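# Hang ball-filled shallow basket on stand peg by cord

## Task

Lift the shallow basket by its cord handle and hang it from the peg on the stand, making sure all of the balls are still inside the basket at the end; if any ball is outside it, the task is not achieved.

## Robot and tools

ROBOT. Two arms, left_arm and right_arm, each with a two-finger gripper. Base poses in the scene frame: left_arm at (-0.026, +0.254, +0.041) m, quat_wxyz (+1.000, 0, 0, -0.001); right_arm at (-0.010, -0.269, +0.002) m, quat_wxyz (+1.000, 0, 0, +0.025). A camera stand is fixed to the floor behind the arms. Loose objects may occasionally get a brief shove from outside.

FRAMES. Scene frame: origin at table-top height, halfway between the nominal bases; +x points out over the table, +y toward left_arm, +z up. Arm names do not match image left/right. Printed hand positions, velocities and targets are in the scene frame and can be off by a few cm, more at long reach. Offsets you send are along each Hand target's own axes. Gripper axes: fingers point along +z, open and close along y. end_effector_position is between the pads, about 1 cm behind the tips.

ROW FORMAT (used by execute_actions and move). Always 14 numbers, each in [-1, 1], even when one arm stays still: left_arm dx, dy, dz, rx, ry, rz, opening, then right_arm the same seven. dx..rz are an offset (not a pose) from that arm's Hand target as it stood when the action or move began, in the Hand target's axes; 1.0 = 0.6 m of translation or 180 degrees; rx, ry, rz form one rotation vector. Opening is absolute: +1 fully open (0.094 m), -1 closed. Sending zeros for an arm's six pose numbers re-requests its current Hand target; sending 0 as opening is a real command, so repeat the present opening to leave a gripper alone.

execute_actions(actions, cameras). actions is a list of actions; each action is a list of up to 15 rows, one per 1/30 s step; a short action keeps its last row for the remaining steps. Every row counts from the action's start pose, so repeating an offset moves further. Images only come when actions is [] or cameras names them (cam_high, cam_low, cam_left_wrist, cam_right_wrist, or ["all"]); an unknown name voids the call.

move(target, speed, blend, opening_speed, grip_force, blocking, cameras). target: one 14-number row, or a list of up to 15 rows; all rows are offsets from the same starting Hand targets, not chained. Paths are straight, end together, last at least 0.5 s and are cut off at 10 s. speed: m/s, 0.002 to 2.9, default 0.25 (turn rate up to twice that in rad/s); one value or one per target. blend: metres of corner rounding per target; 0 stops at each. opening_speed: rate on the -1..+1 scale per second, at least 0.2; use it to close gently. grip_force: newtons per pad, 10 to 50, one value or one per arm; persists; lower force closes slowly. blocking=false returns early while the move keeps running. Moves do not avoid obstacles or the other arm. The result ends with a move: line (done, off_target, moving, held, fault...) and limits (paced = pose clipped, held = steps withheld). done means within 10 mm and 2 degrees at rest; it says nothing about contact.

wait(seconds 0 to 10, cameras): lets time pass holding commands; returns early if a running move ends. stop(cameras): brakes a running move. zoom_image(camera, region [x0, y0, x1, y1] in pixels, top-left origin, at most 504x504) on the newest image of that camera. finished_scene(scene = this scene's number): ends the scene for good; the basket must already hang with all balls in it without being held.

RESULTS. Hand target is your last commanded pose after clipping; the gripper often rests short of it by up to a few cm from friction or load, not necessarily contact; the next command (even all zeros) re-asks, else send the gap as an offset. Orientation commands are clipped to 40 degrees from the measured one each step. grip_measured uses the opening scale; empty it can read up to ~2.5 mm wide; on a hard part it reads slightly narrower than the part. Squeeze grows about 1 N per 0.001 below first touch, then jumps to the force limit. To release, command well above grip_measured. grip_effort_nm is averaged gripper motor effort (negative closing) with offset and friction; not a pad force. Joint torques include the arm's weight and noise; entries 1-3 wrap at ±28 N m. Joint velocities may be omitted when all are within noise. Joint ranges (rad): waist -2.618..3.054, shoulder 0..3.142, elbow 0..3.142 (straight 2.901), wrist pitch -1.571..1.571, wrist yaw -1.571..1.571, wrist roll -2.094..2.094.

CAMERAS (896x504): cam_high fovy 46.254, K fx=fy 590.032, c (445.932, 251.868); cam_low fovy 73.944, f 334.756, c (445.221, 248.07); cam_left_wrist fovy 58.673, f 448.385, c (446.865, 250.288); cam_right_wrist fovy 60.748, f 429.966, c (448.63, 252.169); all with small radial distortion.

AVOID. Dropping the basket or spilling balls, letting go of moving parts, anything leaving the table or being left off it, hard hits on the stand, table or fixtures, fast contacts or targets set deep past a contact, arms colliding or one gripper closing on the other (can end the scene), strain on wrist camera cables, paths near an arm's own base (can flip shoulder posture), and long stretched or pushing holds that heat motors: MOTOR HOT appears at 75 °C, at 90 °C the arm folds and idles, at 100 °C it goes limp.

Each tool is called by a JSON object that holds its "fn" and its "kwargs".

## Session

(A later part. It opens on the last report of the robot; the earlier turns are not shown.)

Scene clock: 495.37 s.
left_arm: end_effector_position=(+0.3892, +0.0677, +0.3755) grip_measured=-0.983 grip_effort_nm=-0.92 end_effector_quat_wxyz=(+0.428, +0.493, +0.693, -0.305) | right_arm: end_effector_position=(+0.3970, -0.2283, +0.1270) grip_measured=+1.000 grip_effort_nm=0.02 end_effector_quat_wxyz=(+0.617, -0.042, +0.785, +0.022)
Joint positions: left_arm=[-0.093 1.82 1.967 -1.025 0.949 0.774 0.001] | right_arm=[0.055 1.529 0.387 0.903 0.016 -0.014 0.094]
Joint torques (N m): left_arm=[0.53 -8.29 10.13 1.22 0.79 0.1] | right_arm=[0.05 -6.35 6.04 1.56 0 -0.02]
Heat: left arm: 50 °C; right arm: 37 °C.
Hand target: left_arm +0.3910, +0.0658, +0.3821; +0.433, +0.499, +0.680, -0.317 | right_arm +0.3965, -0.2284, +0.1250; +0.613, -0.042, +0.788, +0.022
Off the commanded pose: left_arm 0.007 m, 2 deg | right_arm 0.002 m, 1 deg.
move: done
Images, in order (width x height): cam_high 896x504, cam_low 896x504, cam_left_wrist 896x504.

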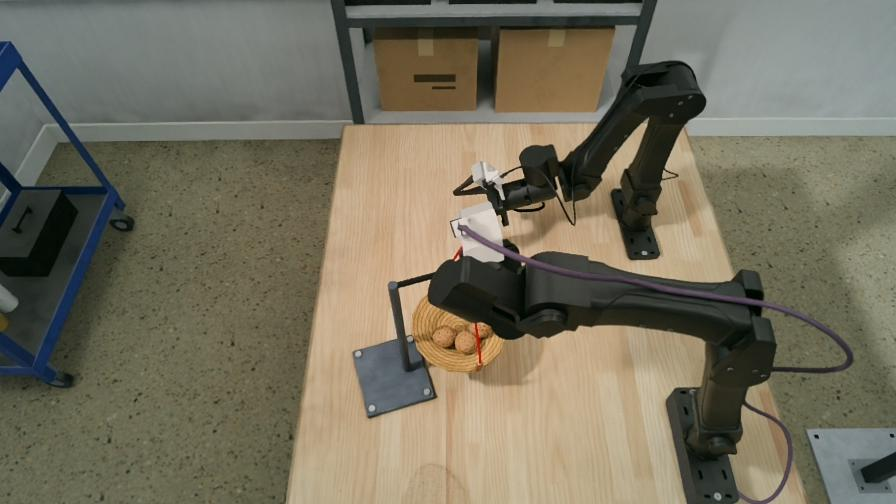

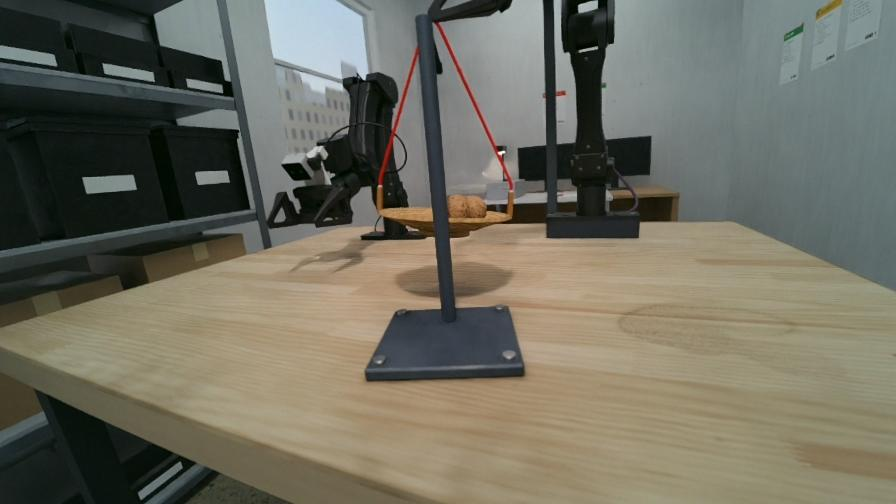

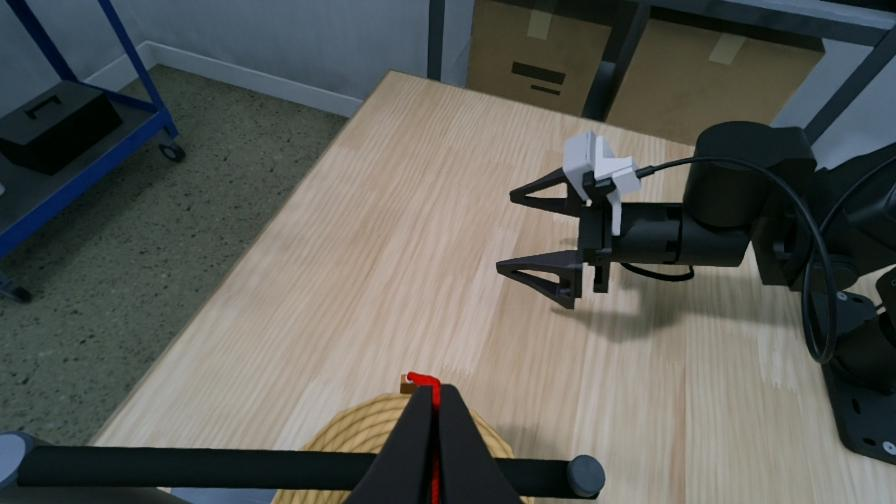

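{"fn": "move", "kwargs": {"target": [0.053,0,-0.003,0,0,0,-1,0,0,0,0,0,0,1], "speed": 0.03, "cameras": ["cam_low","cam_left_wrist","cam_high"]}}

{"fn": "zoom_image", "kwargs": {"camera": "cam_low", "region": [380, 0, 540, 260]}}

{"fn": "zoom_image", "kwargs": {"camera": "cam_left_wrist", "region": [300, 304, 640, 504]}}

Scene clock: 517.40 s.
left_arm: end_effector_position=(+0.3907, +0.0809, +0.3424) grip_measured=-0.983 grip_effort_nm=-0.92 end_effector_quat_wxyz=(+0.414, +0.492, +0.699, -0.313) | right_arm: end_effector_position=(+0.3970, -0.2283, +0.1270) grip_measured=+1.000 grip_effort_nm=0.02 end_effector_quat_wxyz=(+0.617, -0.042, +0.785, +0.022)
Joint positions: left_arm=[-0.056 1.82 1.853 -0.998 0.974 0.839 0.001] | right_arm=[0.055 1.529 0.387 0.903 0.016 -0.014 0.094]
Joint torques (N m): left_arm=[0.61 -12.75 6.12 1.49 0.81 0.12] | right_arm=[0.05 -6.38 6.08 1.56 0.01 0]
Heat: left arm: 48 °C; right arm: 37 °C.
Hand target: left_arm +0.3864, +0.0803, +0.3541; +0.433, +0.499, +0.680, -0.317 | right_arm +0.3965, -0.2284, +0.1250; +0.613, -0.042, +0.788, +0.022
Off the commanded pose: left_arm 0.012 m, 3 deg | right_arm 0.002 m, 1 deg.
move: off_target (left_arm)
Images, in order (width x height): cam_high 896x504, cam_low 896x504, cam_left_wrist 896x504.

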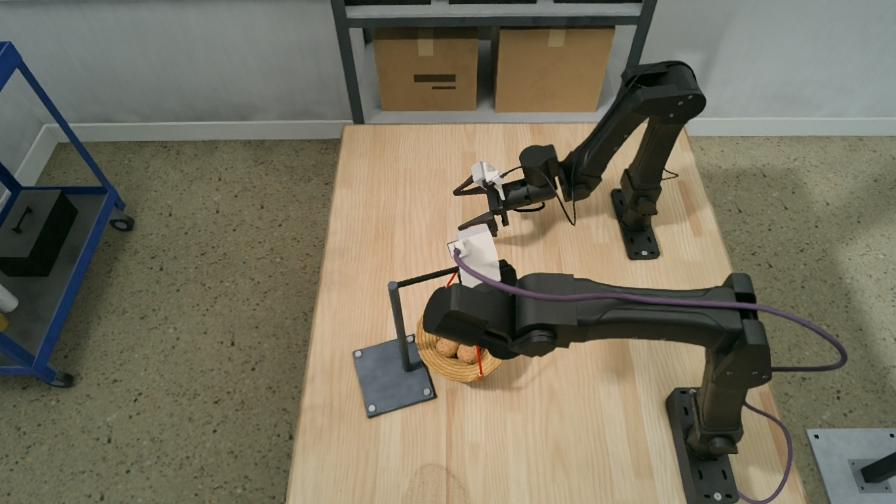

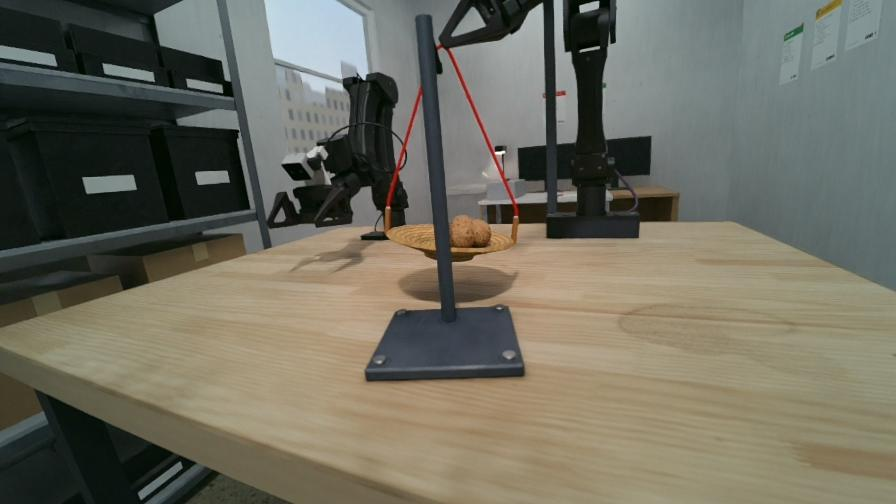

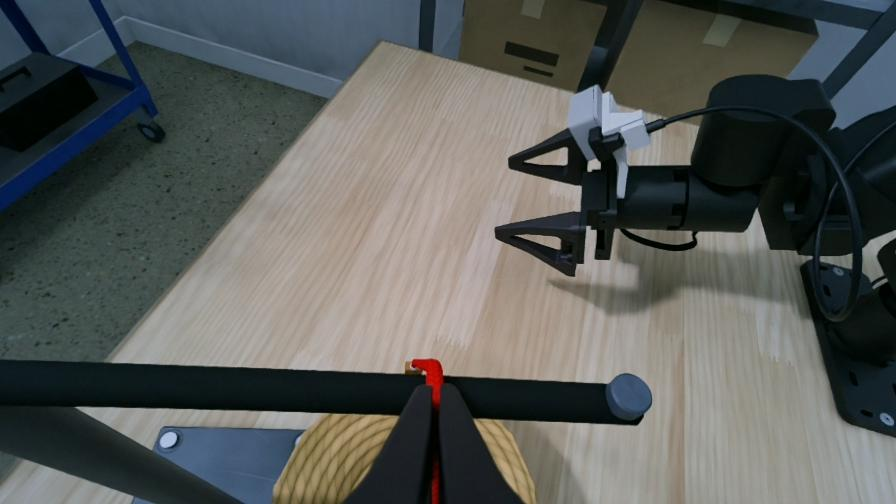

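Scaled by 1.938 from the camera's 896x504 image, which has a finer 1280x720 frame.

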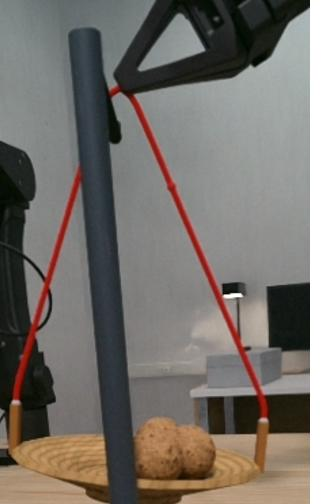

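Scaled by 1.482 from the camera's 896x504 image, which has a finer 1280x720 frame.

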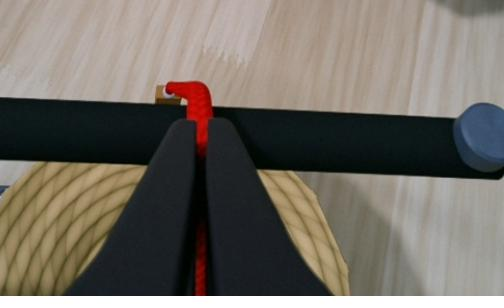

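{"fn": "move", "kwargs": {"target": [[0.0088,0,-0.0191,0,0,0,-1,0,0,0,0,0,0,1],[0.042,0,-0.0037,0,0,0,-1,0,0,0,0,0,0,1]], "speed": 0.03, "cameras": ["cam_low","cam_left_wrist","cam_high"]}}

{"fn": "zoom_image", "kwargs": {"camera": "cam_low", "region": [380, 0, 540, 260]}}

{"fn": "zoom_image", "kwargs": {"camera": "cam_left_wrist", "region": [300, 304, 640, 504]}}

Scene clock: 538.23 s.
left_arm: end_effector_position=(+0.3893, +0.0895, +0.3230) grip_measured=-0.983 grip_effort_nm=-0.92 end_effector_quat_wxyz=(+0.421, +0.496, +0.689, -0.320) | right_arm: end_effector_position=(+0.3970, -0.2283, +0.1270) grip_measured=+1.000 grip_effort_nm=0.02 end_effector_quat_wxyz=(+0.617, -0.042, +0.785, +0.022)
Joint positions: left_arm=[-0.026 1.805 1.745 -0.934 1.017 0.891 0.001] | right_arm=[0.055 1.529 0.387 0.903 0.016 -0.014 0.094]
Joint torques (N m): left_arm=[0.79 -13.83 5.65 1.22 0.6 0.1] | right_arm=[0.05 -6.39 6.06 1.56 0 -0.01]
Heat: left arm: 47 °C; right arm: 37 °C.
Hand target: left_arm +0.3826, +0.0923, +0.3323; +0.433, +0.499, +0.680, -0.317 | right_arm +0.3965, -0.2284, +0.1250; +0.613, -0.042, +0.788, +0.022
Off the commanded pose: left_arm 0.012 m, 2 deg | right_arm 0.002 m, 1 deg.
move: off_target (left_arm)
Images, in order (width x height): cam_high 896x504, cam_low 896x504, cam_left_wrist 896x504.

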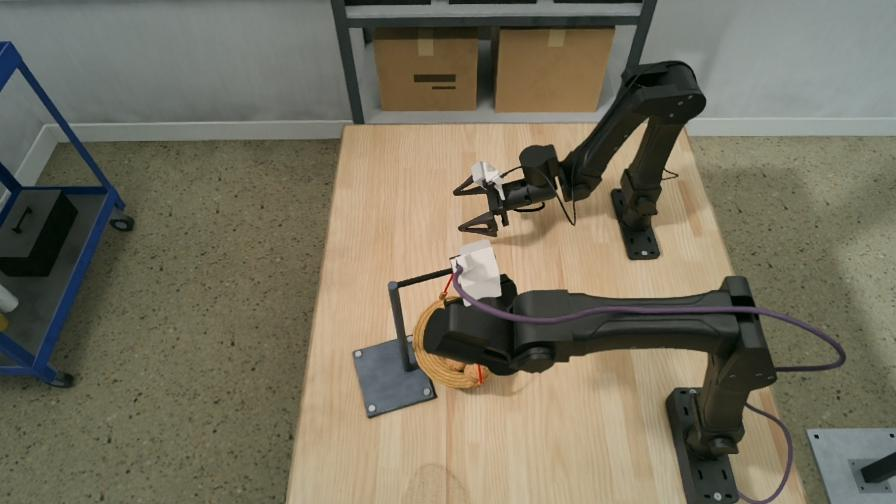

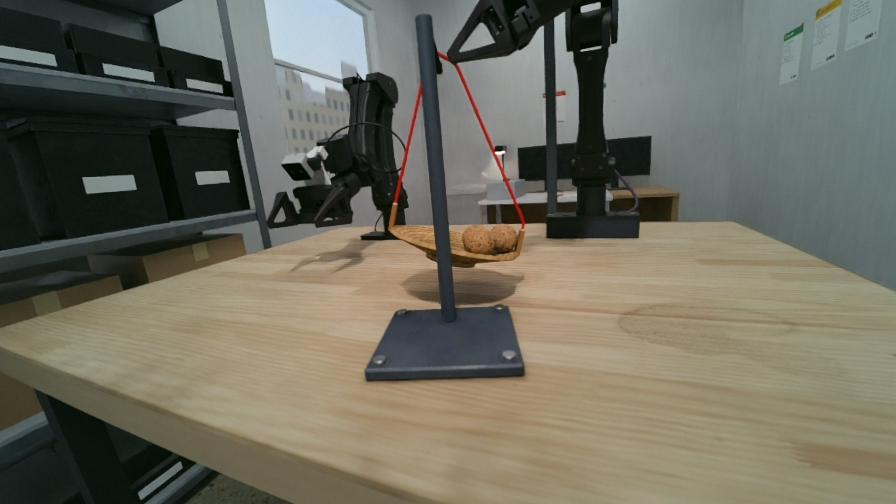

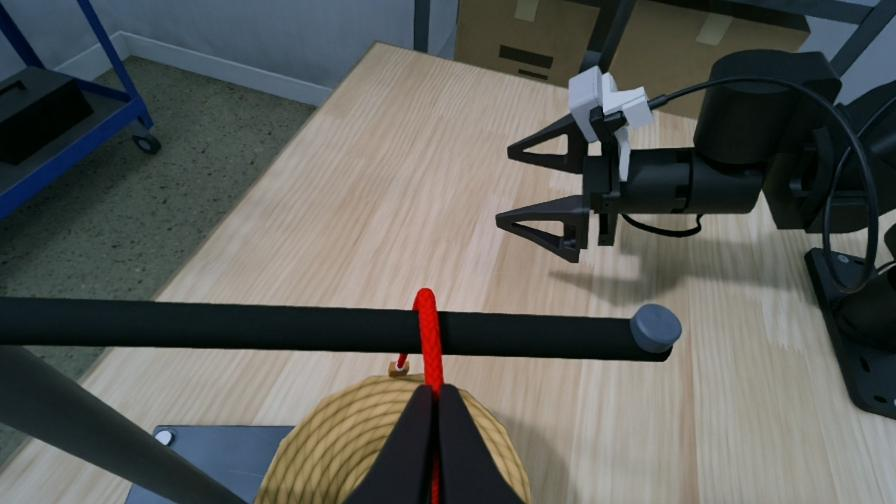

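Scaled by 1.938 from the camera's 896x504 image, which has a finer 1280x720 frame.

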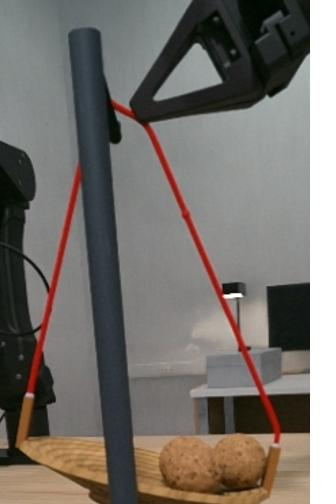

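Scaled by 1.482 from the camera's 896x504 image, which has a finer 1280x720 frame.

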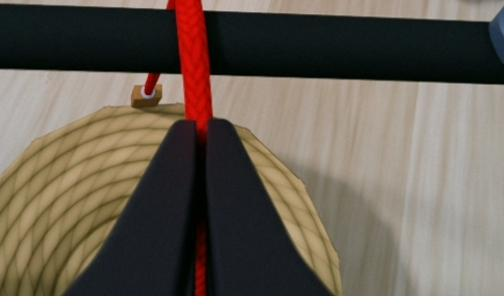

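{"fn": "move", "kwargs": {"target": [[-0.0453,0,-0.0211,0,0,0,-1,0,0,0,0,0,0,1],[-0.0582,0,0.0062,0,0,0,-1,0,0,0,0,0,0,1]], "speed": 0.03, "cameras": ["cam_low","cam_left_wrist","cam_high"]}}

{"fn": "zoom_image", "kwargs": {"camera": "cam_low", "region": [380, 0, 540, 260]}}

{"fn": "zoom_image", "kwargs": {"camera": "cam_left_wrist", "region": [300, 304, 640, 504]}}

Scene clock: 548.30 s.
left_arm: end_effector_position=(+0.3850, +0.0799, +0.3456) grip_measured=-0.983 grip_effort_nm=-0.92 end_effector_quat_wxyz=(+0.412, +0.490, +0.699, -0.317) | right_arm: end_effector_position=(+0.3970, -0.2283, +0.1270) grip_measured=+1.000 grip_effort_nm=0.02 end_effector_quat_wxyz=(+0.617, -0.042, +0.785, +0.022)
Joint positions: left_arm=[-0.058 1.805 1.845 -1.008 0.981 0.834 0.001] | right_arm=[0.055 1.529 0.387 0.903 0.016 -0.014 0.094]
Joint torques (N m): left_arm=[-0.32 -10.17 10.22 1.46 0.68 -0.05] | right_arm=[0.03 -6.37 6.05 1.56 0.01 -0.02]
Heat: left arm: 48 °C; right arm: 37 °C.
Hand target: left_arm +0.3880, +0.0750, +0.3623; +0.433, +0.499, +0.680, -0.317 | right_arm +0.3965, -0.2284, +0.1250; +0.613, -0.042, +0.788, +0.022
Off the commanded pose: left_arm 0.018 m, 3 deg | right_arm 0.002 m, 1 deg.
move: off_target (left_arm)
Images, in order (width x height): cam_high 896x504, cam_low 896x504, cam_left_wrist 896x504.

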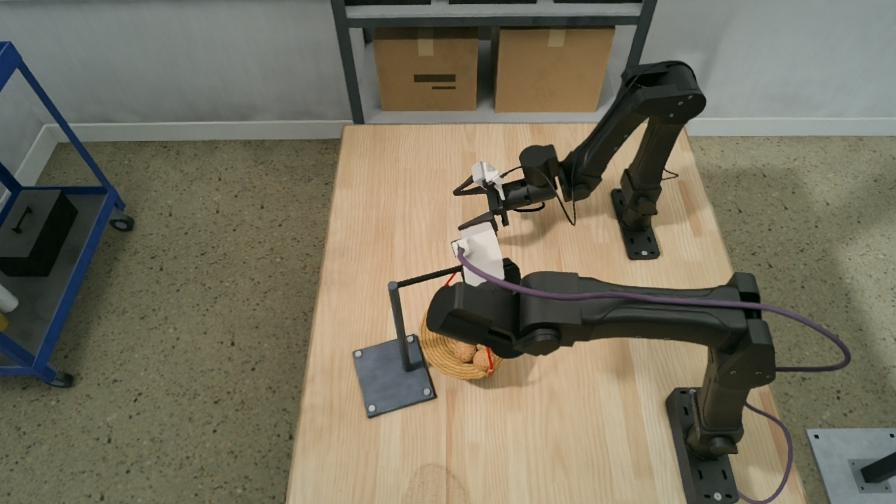

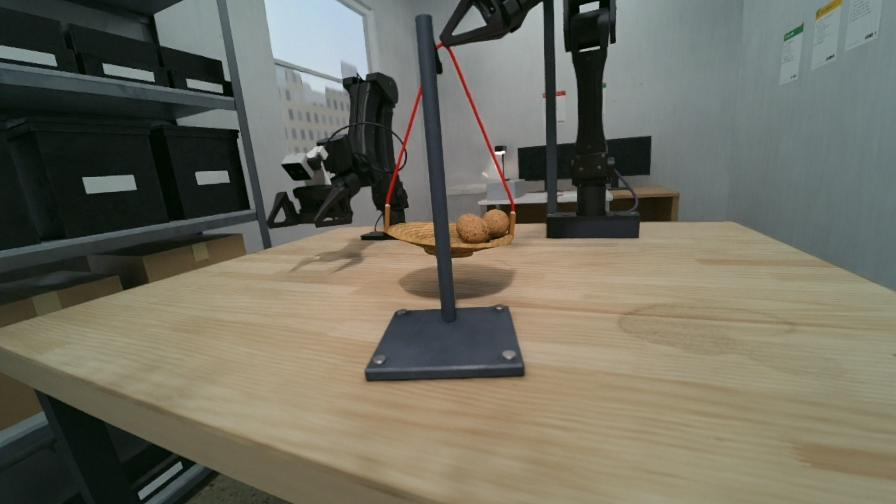

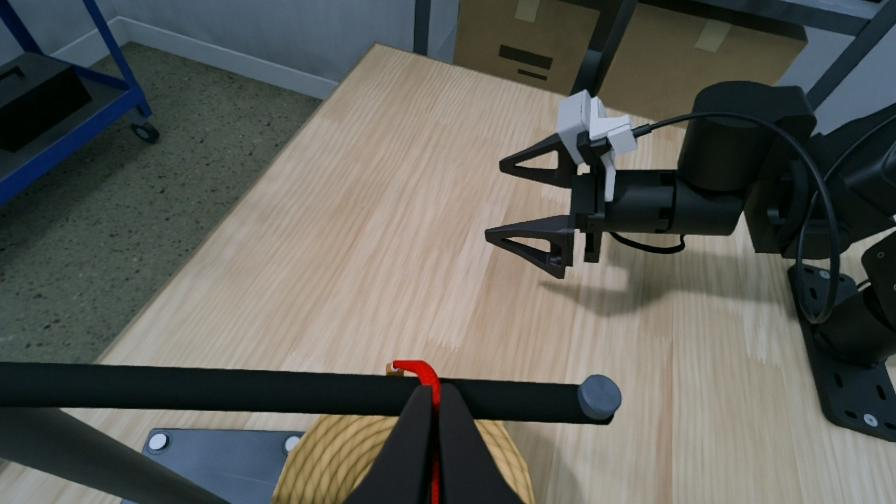

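Scaled by 1.938 from the camera's 896x504 image, which has a finer 1280x720 frame.

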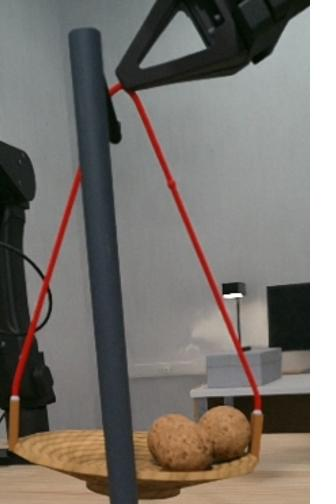

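Scaled by 1.482 from the camera's 896x504 image, which has a finer 1280x720 frame.

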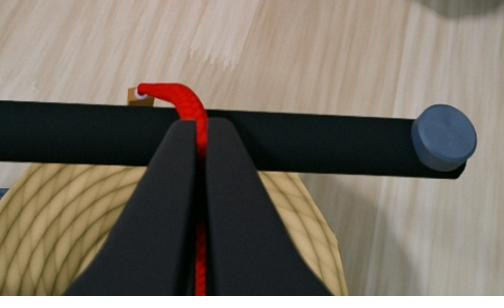

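{"fn": "move", "kwargs": {"target": [-0.0333,0,0.0121,0,0,0,-1,0,0,0,0,0,0,1], "speed": 0.03, "cameras": ["cam_low","cam_left_wrist","cam_high"]}}

{"fn": "zoom_image", "kwargs": {"camera": "cam_low", "region": [380, 0, 540, 260]}}

{"fn": "zoom_image", "kwargs": {"camera": "cam_left_wrist", "region": [300, 304, 640, 504]}}

Scene clock: 557.03 s.
left_arm: end_effector_position=(+0.3891, +0.0664, +0.3706) grip_measured=-0.983 grip_effort_nm=-0.92 end_effector_quat_wxyz=(+0.427, +0.494, +0.692, -0.308) | right_arm: end_effector_position=(+0.3970, -0.2283, +0.1270) grip_measured=+1.000 grip_effort_nm=0.02 end_effector_quat_wxyz=(+0.617, -0.042, +0.785, +0.022)
Joint positions: left_arm=[-0.094 1.818 1.942 -1.007 0.956 0.777 0.001] | right_arm=[0.055 1.529 0.387 0.903 0.016 -0.014 0.094]
Joint torques (N m): left_arm=[-0.43 -8.34 10.17 1.41 0.66 -0.03] | right_arm=[0.06 -6.37 6.05 1.56 0 -0.02]
Heat: left arm: 49 °C; right arm: 37 °C.
Hand target: left_arm +0.3926, +0.0608, +0.3774; +0.433, +0.499, +0.680, -0.317 | right_arm +0.3965, -0.2284, +0.1250; +0.613, -0.042, +0.788, +0.022
Off the commanded pose: left_arm 0.010 m, 2 deg | right_arm 0.002 m, 1 deg.
move: done
Images, in order (width x height): cam_high 896x504, cam_low 896x504, cam_left_wrist 896x504.

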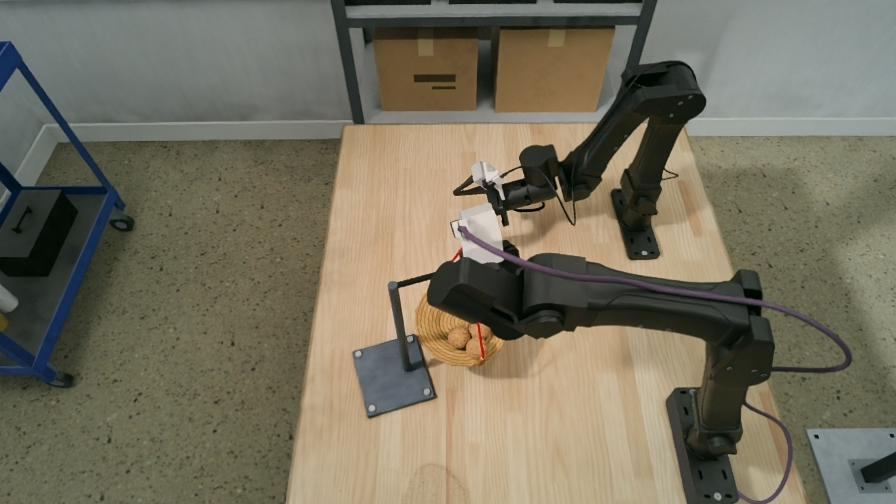

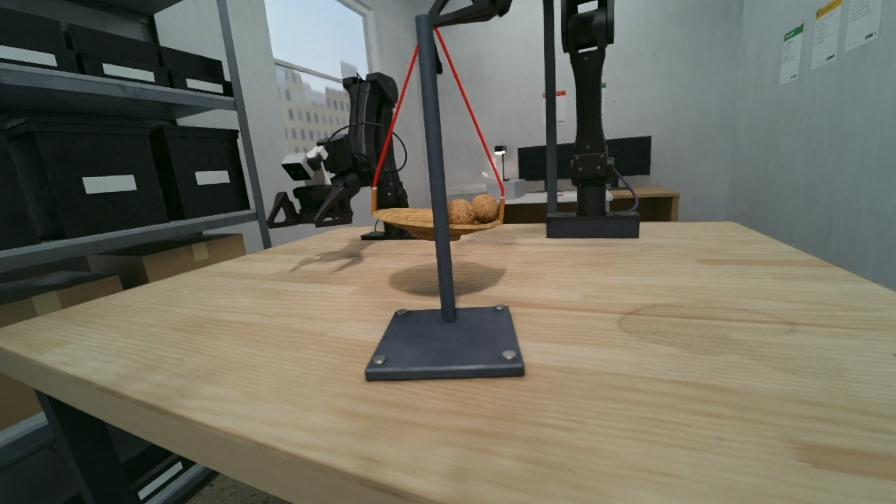

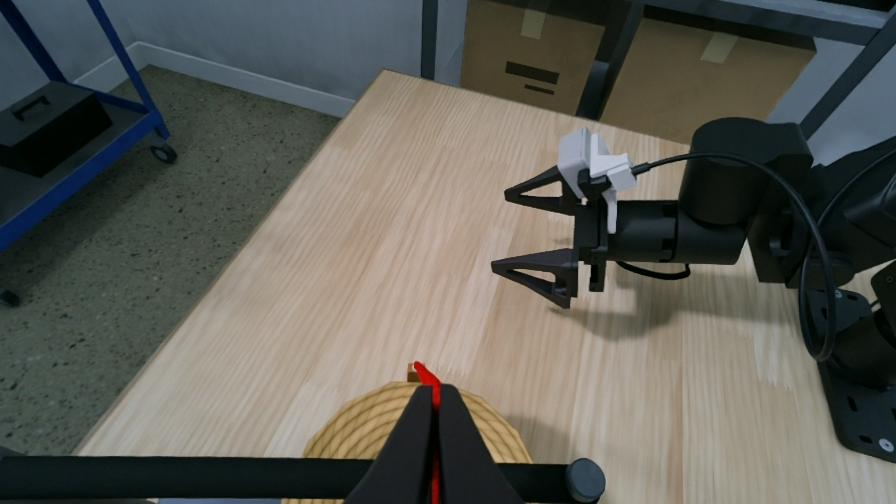

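Scaled by 1.938 from the camera's 896x504 image, which has a finer 1280x720 frame.

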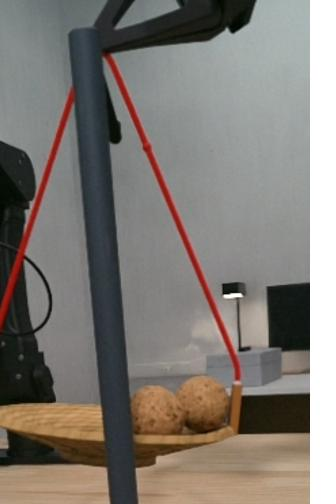

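Scaled by 1.482 from the camera's 896x504 image, which has a finer 1280x720 frame.

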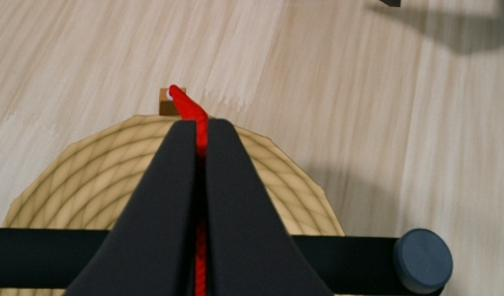

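{"fn": "move", "kwargs": {"target": [0.0468,0,0.0218,0,0,0,-1,0,0,0,0,0,0,1], "speed": 0.03, "cameras": ["cam_low","cam_left_wrist","cam_high"]}}

{"fn": "zoom_image", "kwargs": {"camera": "cam_low", "region": [380, 0, 540, 260]}}

{"fn": "zoom_image", "kwargs": {"camera": "cam_left_wrist", "region": [300, 304, 640, 504]}}

Scene clock: 578.90 s.
left_arm: end_effector_position=(+0.3963, +0.0652, +0.3409) grip_measured=-0.983 grip_effort_nm=-0.92 end_effector_quat_wxyz=(+0.423, +0.493, +0.693, -0.313) | right_arm: end_effector_position=(+0.3970, -0.2283, +0.1270) grip_measured=+1.000 grip_effort_nm=0.02 end_effector_quat_wxyz=(+0.617, -0.042, +0.785, +0.022)
Joint positions: left_arm=[-0.094 1.818 1.821 -0.896 0.962 0.777 0.001] | right_arm=[0.055 1.529 0.387 0.903 0.016 -0.014 0.094]
Joint torques (N m): left_arm=[-0.43 -12.14 5.96 1.63 0.6 0] | right_arm=[0.08 -6.38 6.06 1.56 0 -0.01]
Heat: left arm: 51 °C; right arm: 37 °C.
Hand target: left_arm +0.3926, +0.0608, +0.3464; +0.433, +0.499, +0.680, -0.317 | right_arm +0.3965, -0.2284, +0.1250; +0.613, -0.042, +0.788, +0.022
Off the commanded pose: left_arm 0.008 m, 2 deg | right_arm 0.002 m, 1 deg.
move: done
Images, in order (width x height): cam_high 896x504, cam_low 896x504, cam_left_wrist 896x504.

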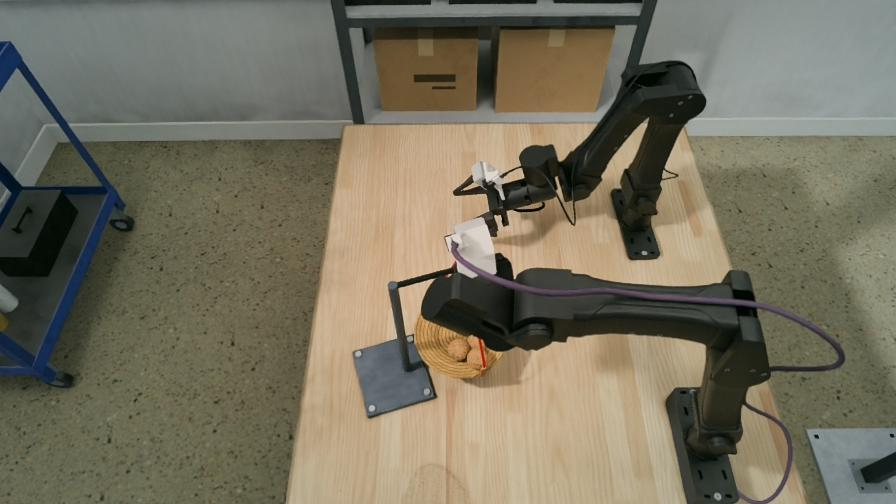

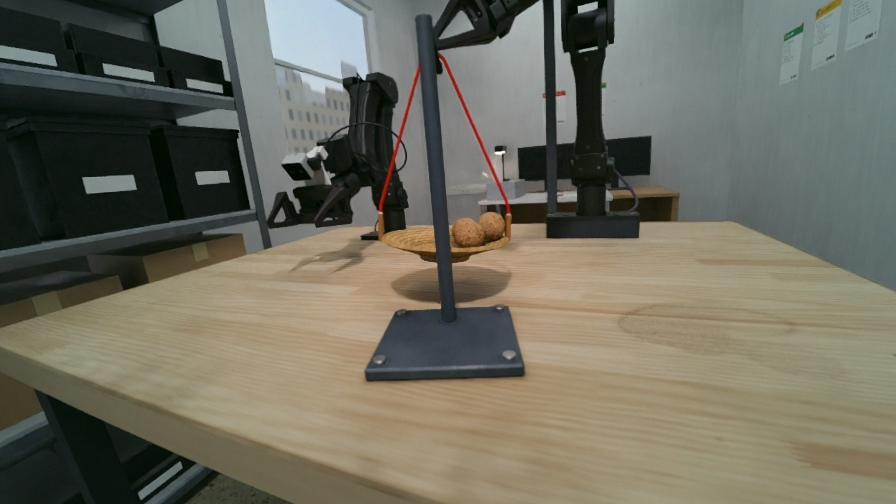

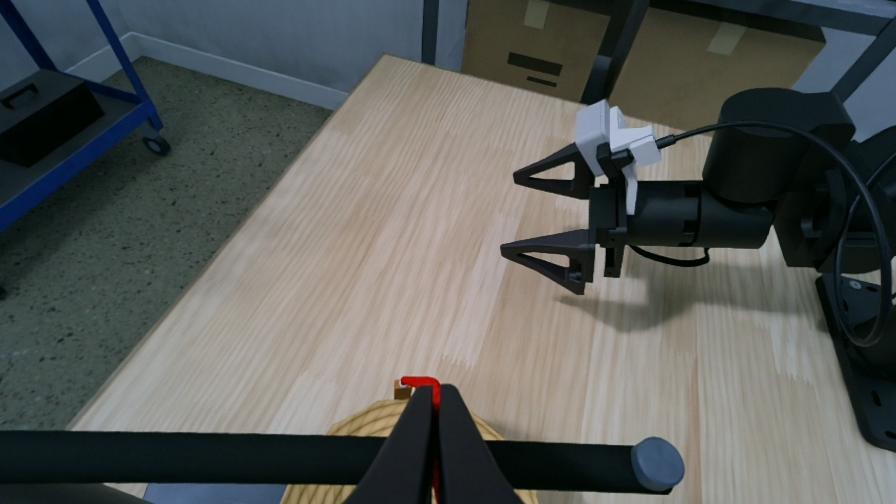

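Scaled by 1.938 from the camera's 896x504 image, which has a finer 1280x720 frame.

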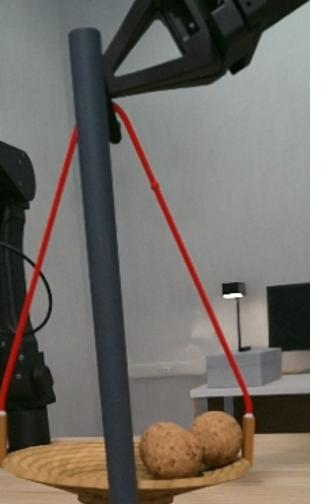

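Scaled by 1.482 from the camera's 896x504 image, which has a finer 1280x720 frame.

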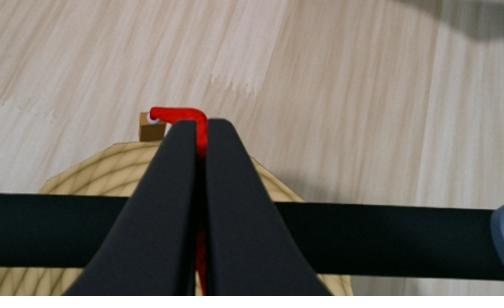

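{"fn": "move", "kwargs": {"target": [0.0075,0,0.0035,0,0,0,-1,0,0,0,0,0,0,1], "speed": 0.02, "cameras": ["cam_low","cam_left_wrist"]}}

{"fn": "zoom_image", "kwargs": {"camera": "cam_low", "region": [380, 0, 540, 260]}}

Scene clock: 587.47 s.
left_arm: end_effector_position=(+0.3968, +0.0633, +0.3392) grip_measured=-0.983 grip_effort_nm=-0.92 end_effector_quat_wxyz=(+0.428, +0.495, +0.686, -0.318) | right_arm: end_effector_position=(+0.3970, -0.2283, +0.1270) grip_measured=+1.000 grip_effort_nm=0.02 end_effector_quat_wxyz=(+0.617, -0.042, +0.785, +0.022)
Joint positions: left_arm=[-0.094 1.818 1.801 -0.868 0.979 0.777 0.001] | right_arm=[0.055 1.529 0.387 0.903 0.016 -0.014 0.094]
Joint torques (N m): left_arm=[-0.44 -12.63 5.44 1.58 0.45 -0.01] | right_arm=[0.09 -6.35 6.04 1.55 0 0]
Heat: left arm: 49 °C; right arm: 37 °C.
Hand target: left_arm +0.3926, +0.0608, +0.3416; +0.433, +0.499, +0.680, -0.317 | right_arm +0.3965, -0.2284, +0.1250; +0.613, -0.042, +0.788, +0.022
Off the commanded pose: left_arm 0.005 m, 1 deg | right_arm 0.002 m, 1 deg.
move: done
Images, in order (width x height): cam_low 896x504, cam_left_wrist 896x504.

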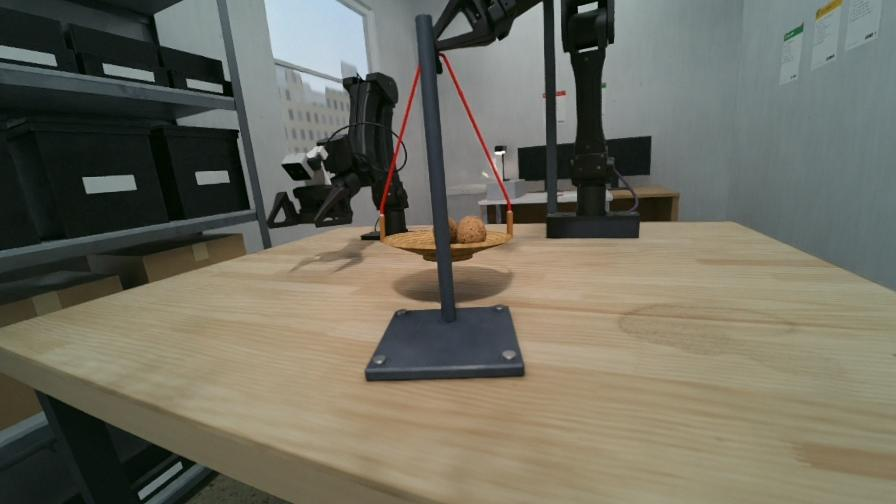

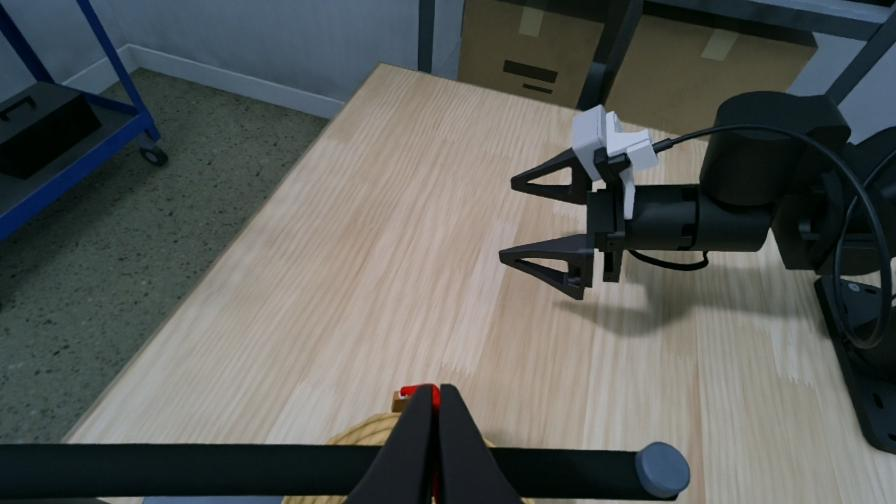

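Scaled by 1.938 from the camera's 896x504 image, which has a finer 1280x720 frame.

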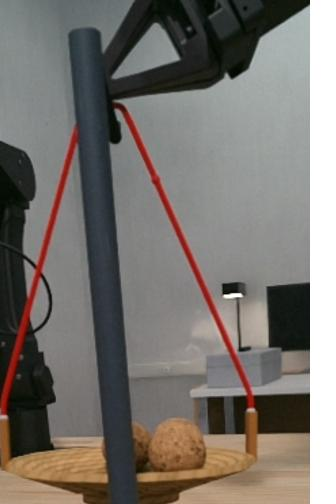

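{"fn": "move", "kwargs": {"target": [0,0,0,0,0,0,-0.5,0,0,0,0,0,0,1], "speed": 0.02, "opening_speed": 0.3, "cameras": ["cam_low","cam_left_wrist","cam_high"]}}

{"fn": "zoom_image", "kwargs": {"camera": "cam_low", "region": [380, 0, 540, 260]}}

Scene clock: 595.60 s.
left_arm: end_effector_position=(+0.3984, +0.0635, +0.3379) grip_measured=-0.502 grip_effort_nm=0.10 end_effector_quat_wxyz=(+0.430, +0.496, +0.685, -0.316) | right_arm: end_effector_position=(+0.3970, -0.2283, +0.1270) grip_measured=+1.000 grip_effort_nm=0.02 end_effector_quat_wxyz=(+0.617, -0.042, +0.785, +0.022)
Joint positions: left_arm=[-0.094 1.818 1.795 -0.855 0.976 0.777 0.023] | right_arm=[0.055 1.529 0.387 0.903 0.016 -0.014 0.094]
Joint torques (N m): left_arm=[-0.44 -12.71 5.87 1.44 0.46 -0.02] | right_arm=[0.03 -6.32 6.06 1.55 0.01 -0.02]
Heat: left arm: 49 °C; right arm: 37 °C.
Hand target: left_arm +0.3926, +0.0608, +0.3415; +0.433, +0.499, +0.680, -0.317 | right_arm +0.3965, -0.2284, +0.1250; +0.613, -0.042, +0.788, +0.022
Off the commanded pose: left_arm 0.007 m, 1 deg | right_arm 0.002 m, 1 deg.
move: done
Images, in order (width x height): cam_high 896x504, cam_low 896x504, cam_left_wrist 896x504.

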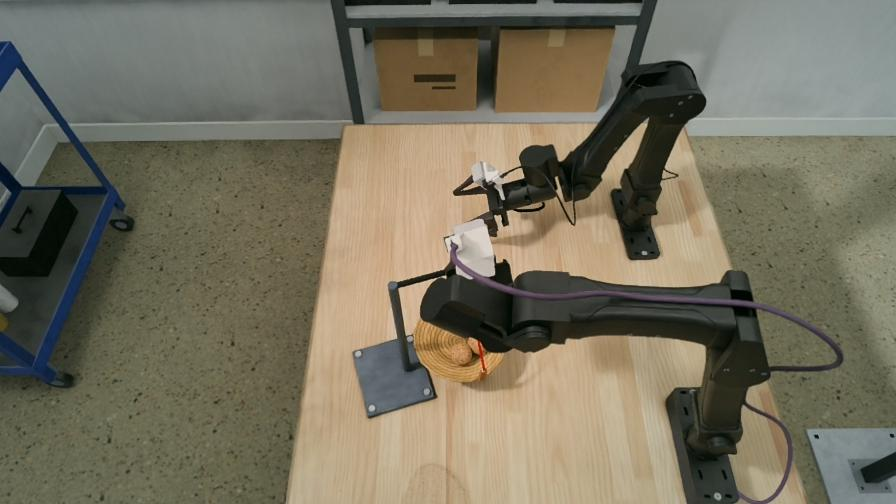

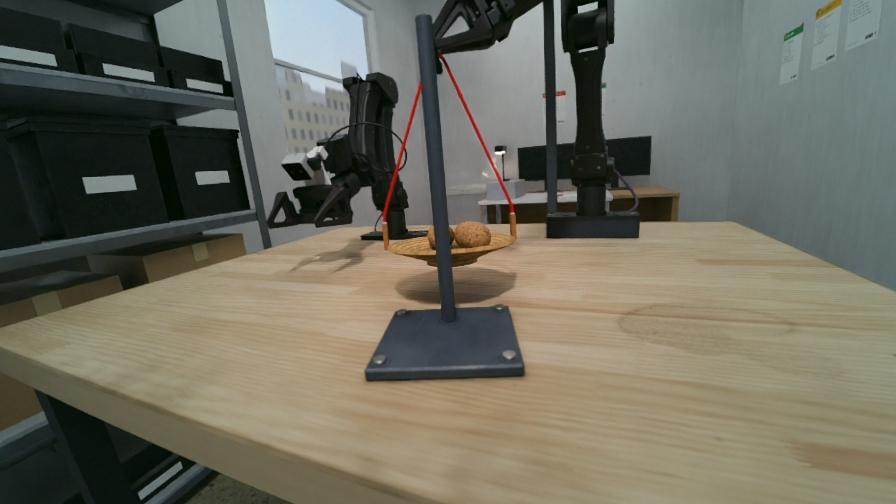

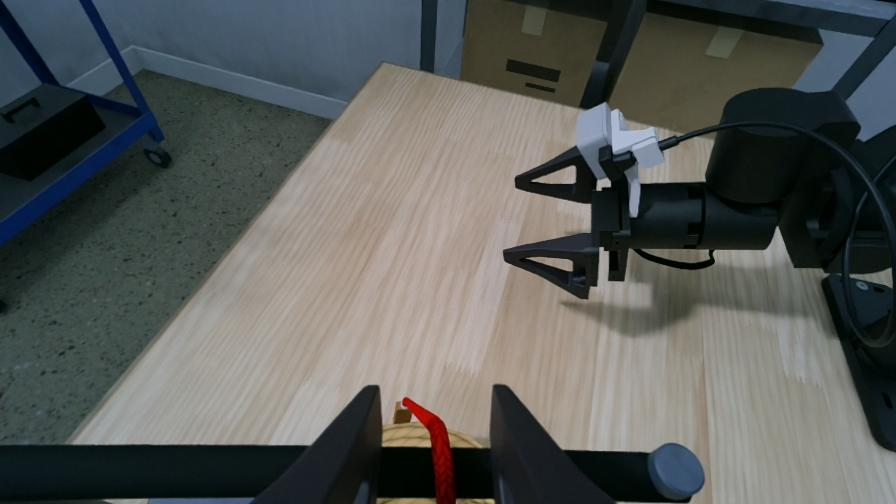

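Scaled by 1.938 from the camera's 896x504 image, which has a finer 1280x720 frame.

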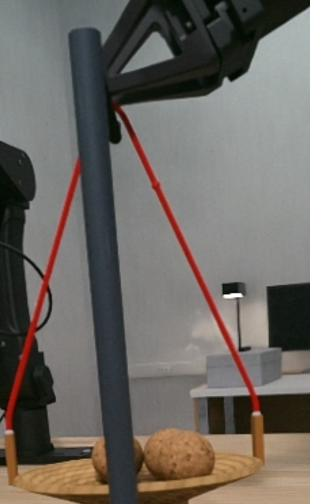

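{"fn": "move", "kwargs": {"target": [[-0.03,0,-0.1667,0,0,0,0.0,0,0,0,0,0,0,1],[-0.15,0,-0.2,0,0,0,0.0,0,0,0,0,0,0,1]], "speed": 0.1, "cameras": ["all"]}}

Scene clock: 603.70 s.
left_arm: end_effector_position=(+0.3696, +0.1320, +0.4790) grip_measured=-0.002 grip_effort_nm=0.10 end_effector_quat_wxyz=(+0.487, +0.476, +0.674, -0.287) | right_arm: end_effector_position=(+0.3970, -0.2283, +0.1270) grip_measured=+1.000 grip_effort_nm=0.02 end_effector_quat_wxyz=(+0.617, -0.042, +0.785, +0.022)
Joint positions: left_arm=[0.097 1.978 2.63 -1.529 1.082 0.896 0.047] | right_arm=[0.055 1.529 0.387 0.903 0.016 -0.014 0.094]
Joint torques (N m): left_arm=[-0.5 -7.31 6.5 0.98 0.62 -0.04] | right_arm=[0.06 -6.38 6.06 1.57 -0.01 -0.02]
Heat: left arm: 48 °C; right arm: 37 °C.
Hand target: left_arm +0.3712, +0.1281, +0.4738; +0.433, +0.499, +0.680, -0.317 | right_arm +0.3965, -0.2284, +0.1250; +0.613, -0.042, +0.788, +0.022
Off the commanded pose: left_arm 0.007 m, 8 deg | right_arm 0.002 m, 1 deg.
joint sent to its limit (left arm) — joint 4 (wrist pitch), lower limit. The joint targets are off in orientation, not in position.
move: off_target (left_arm)

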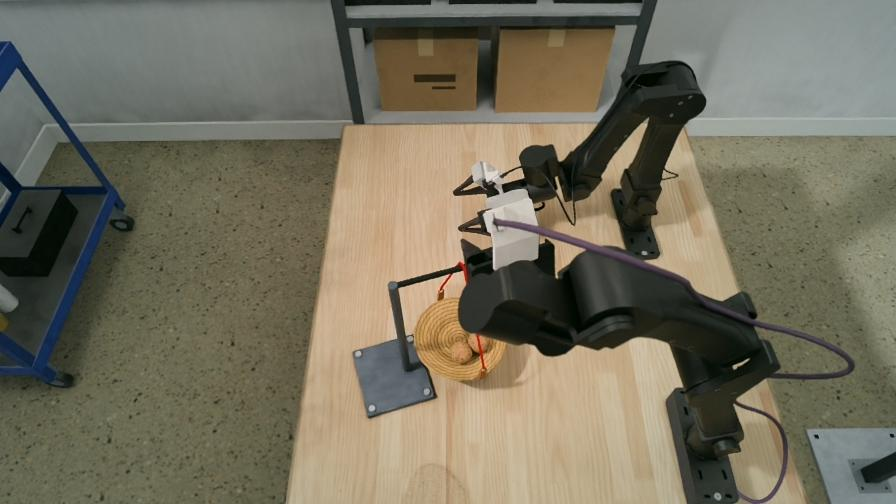

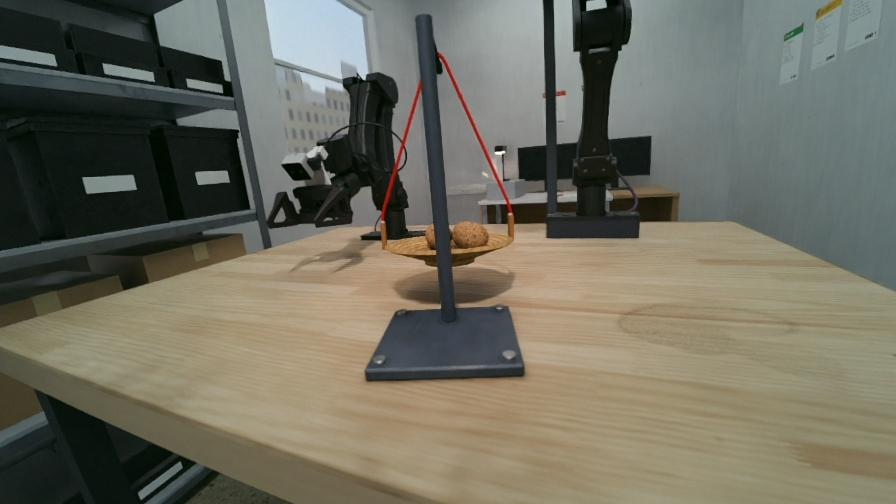

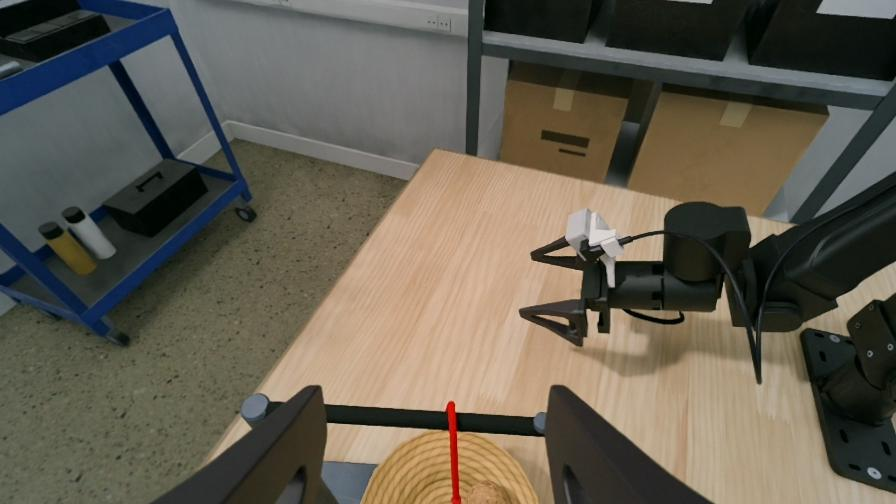

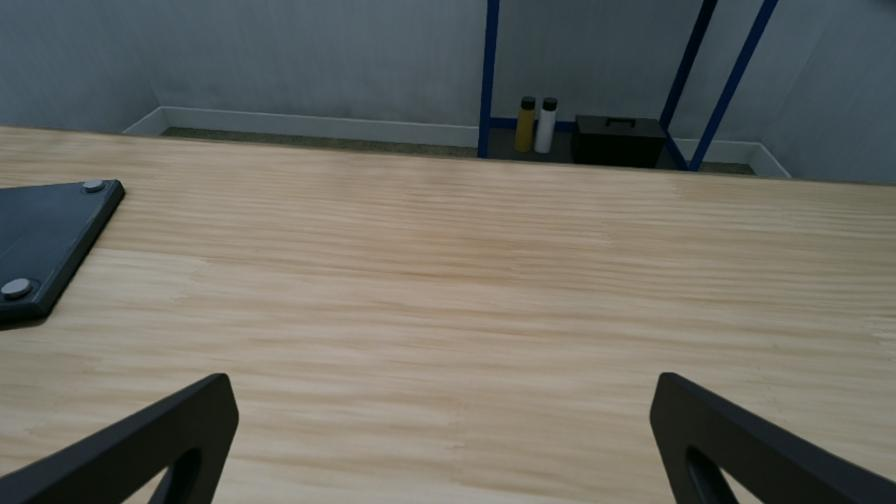

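{"fn": "finished_scene", "kwargs": {"scene": 1}}

The scene is finished: the task was done.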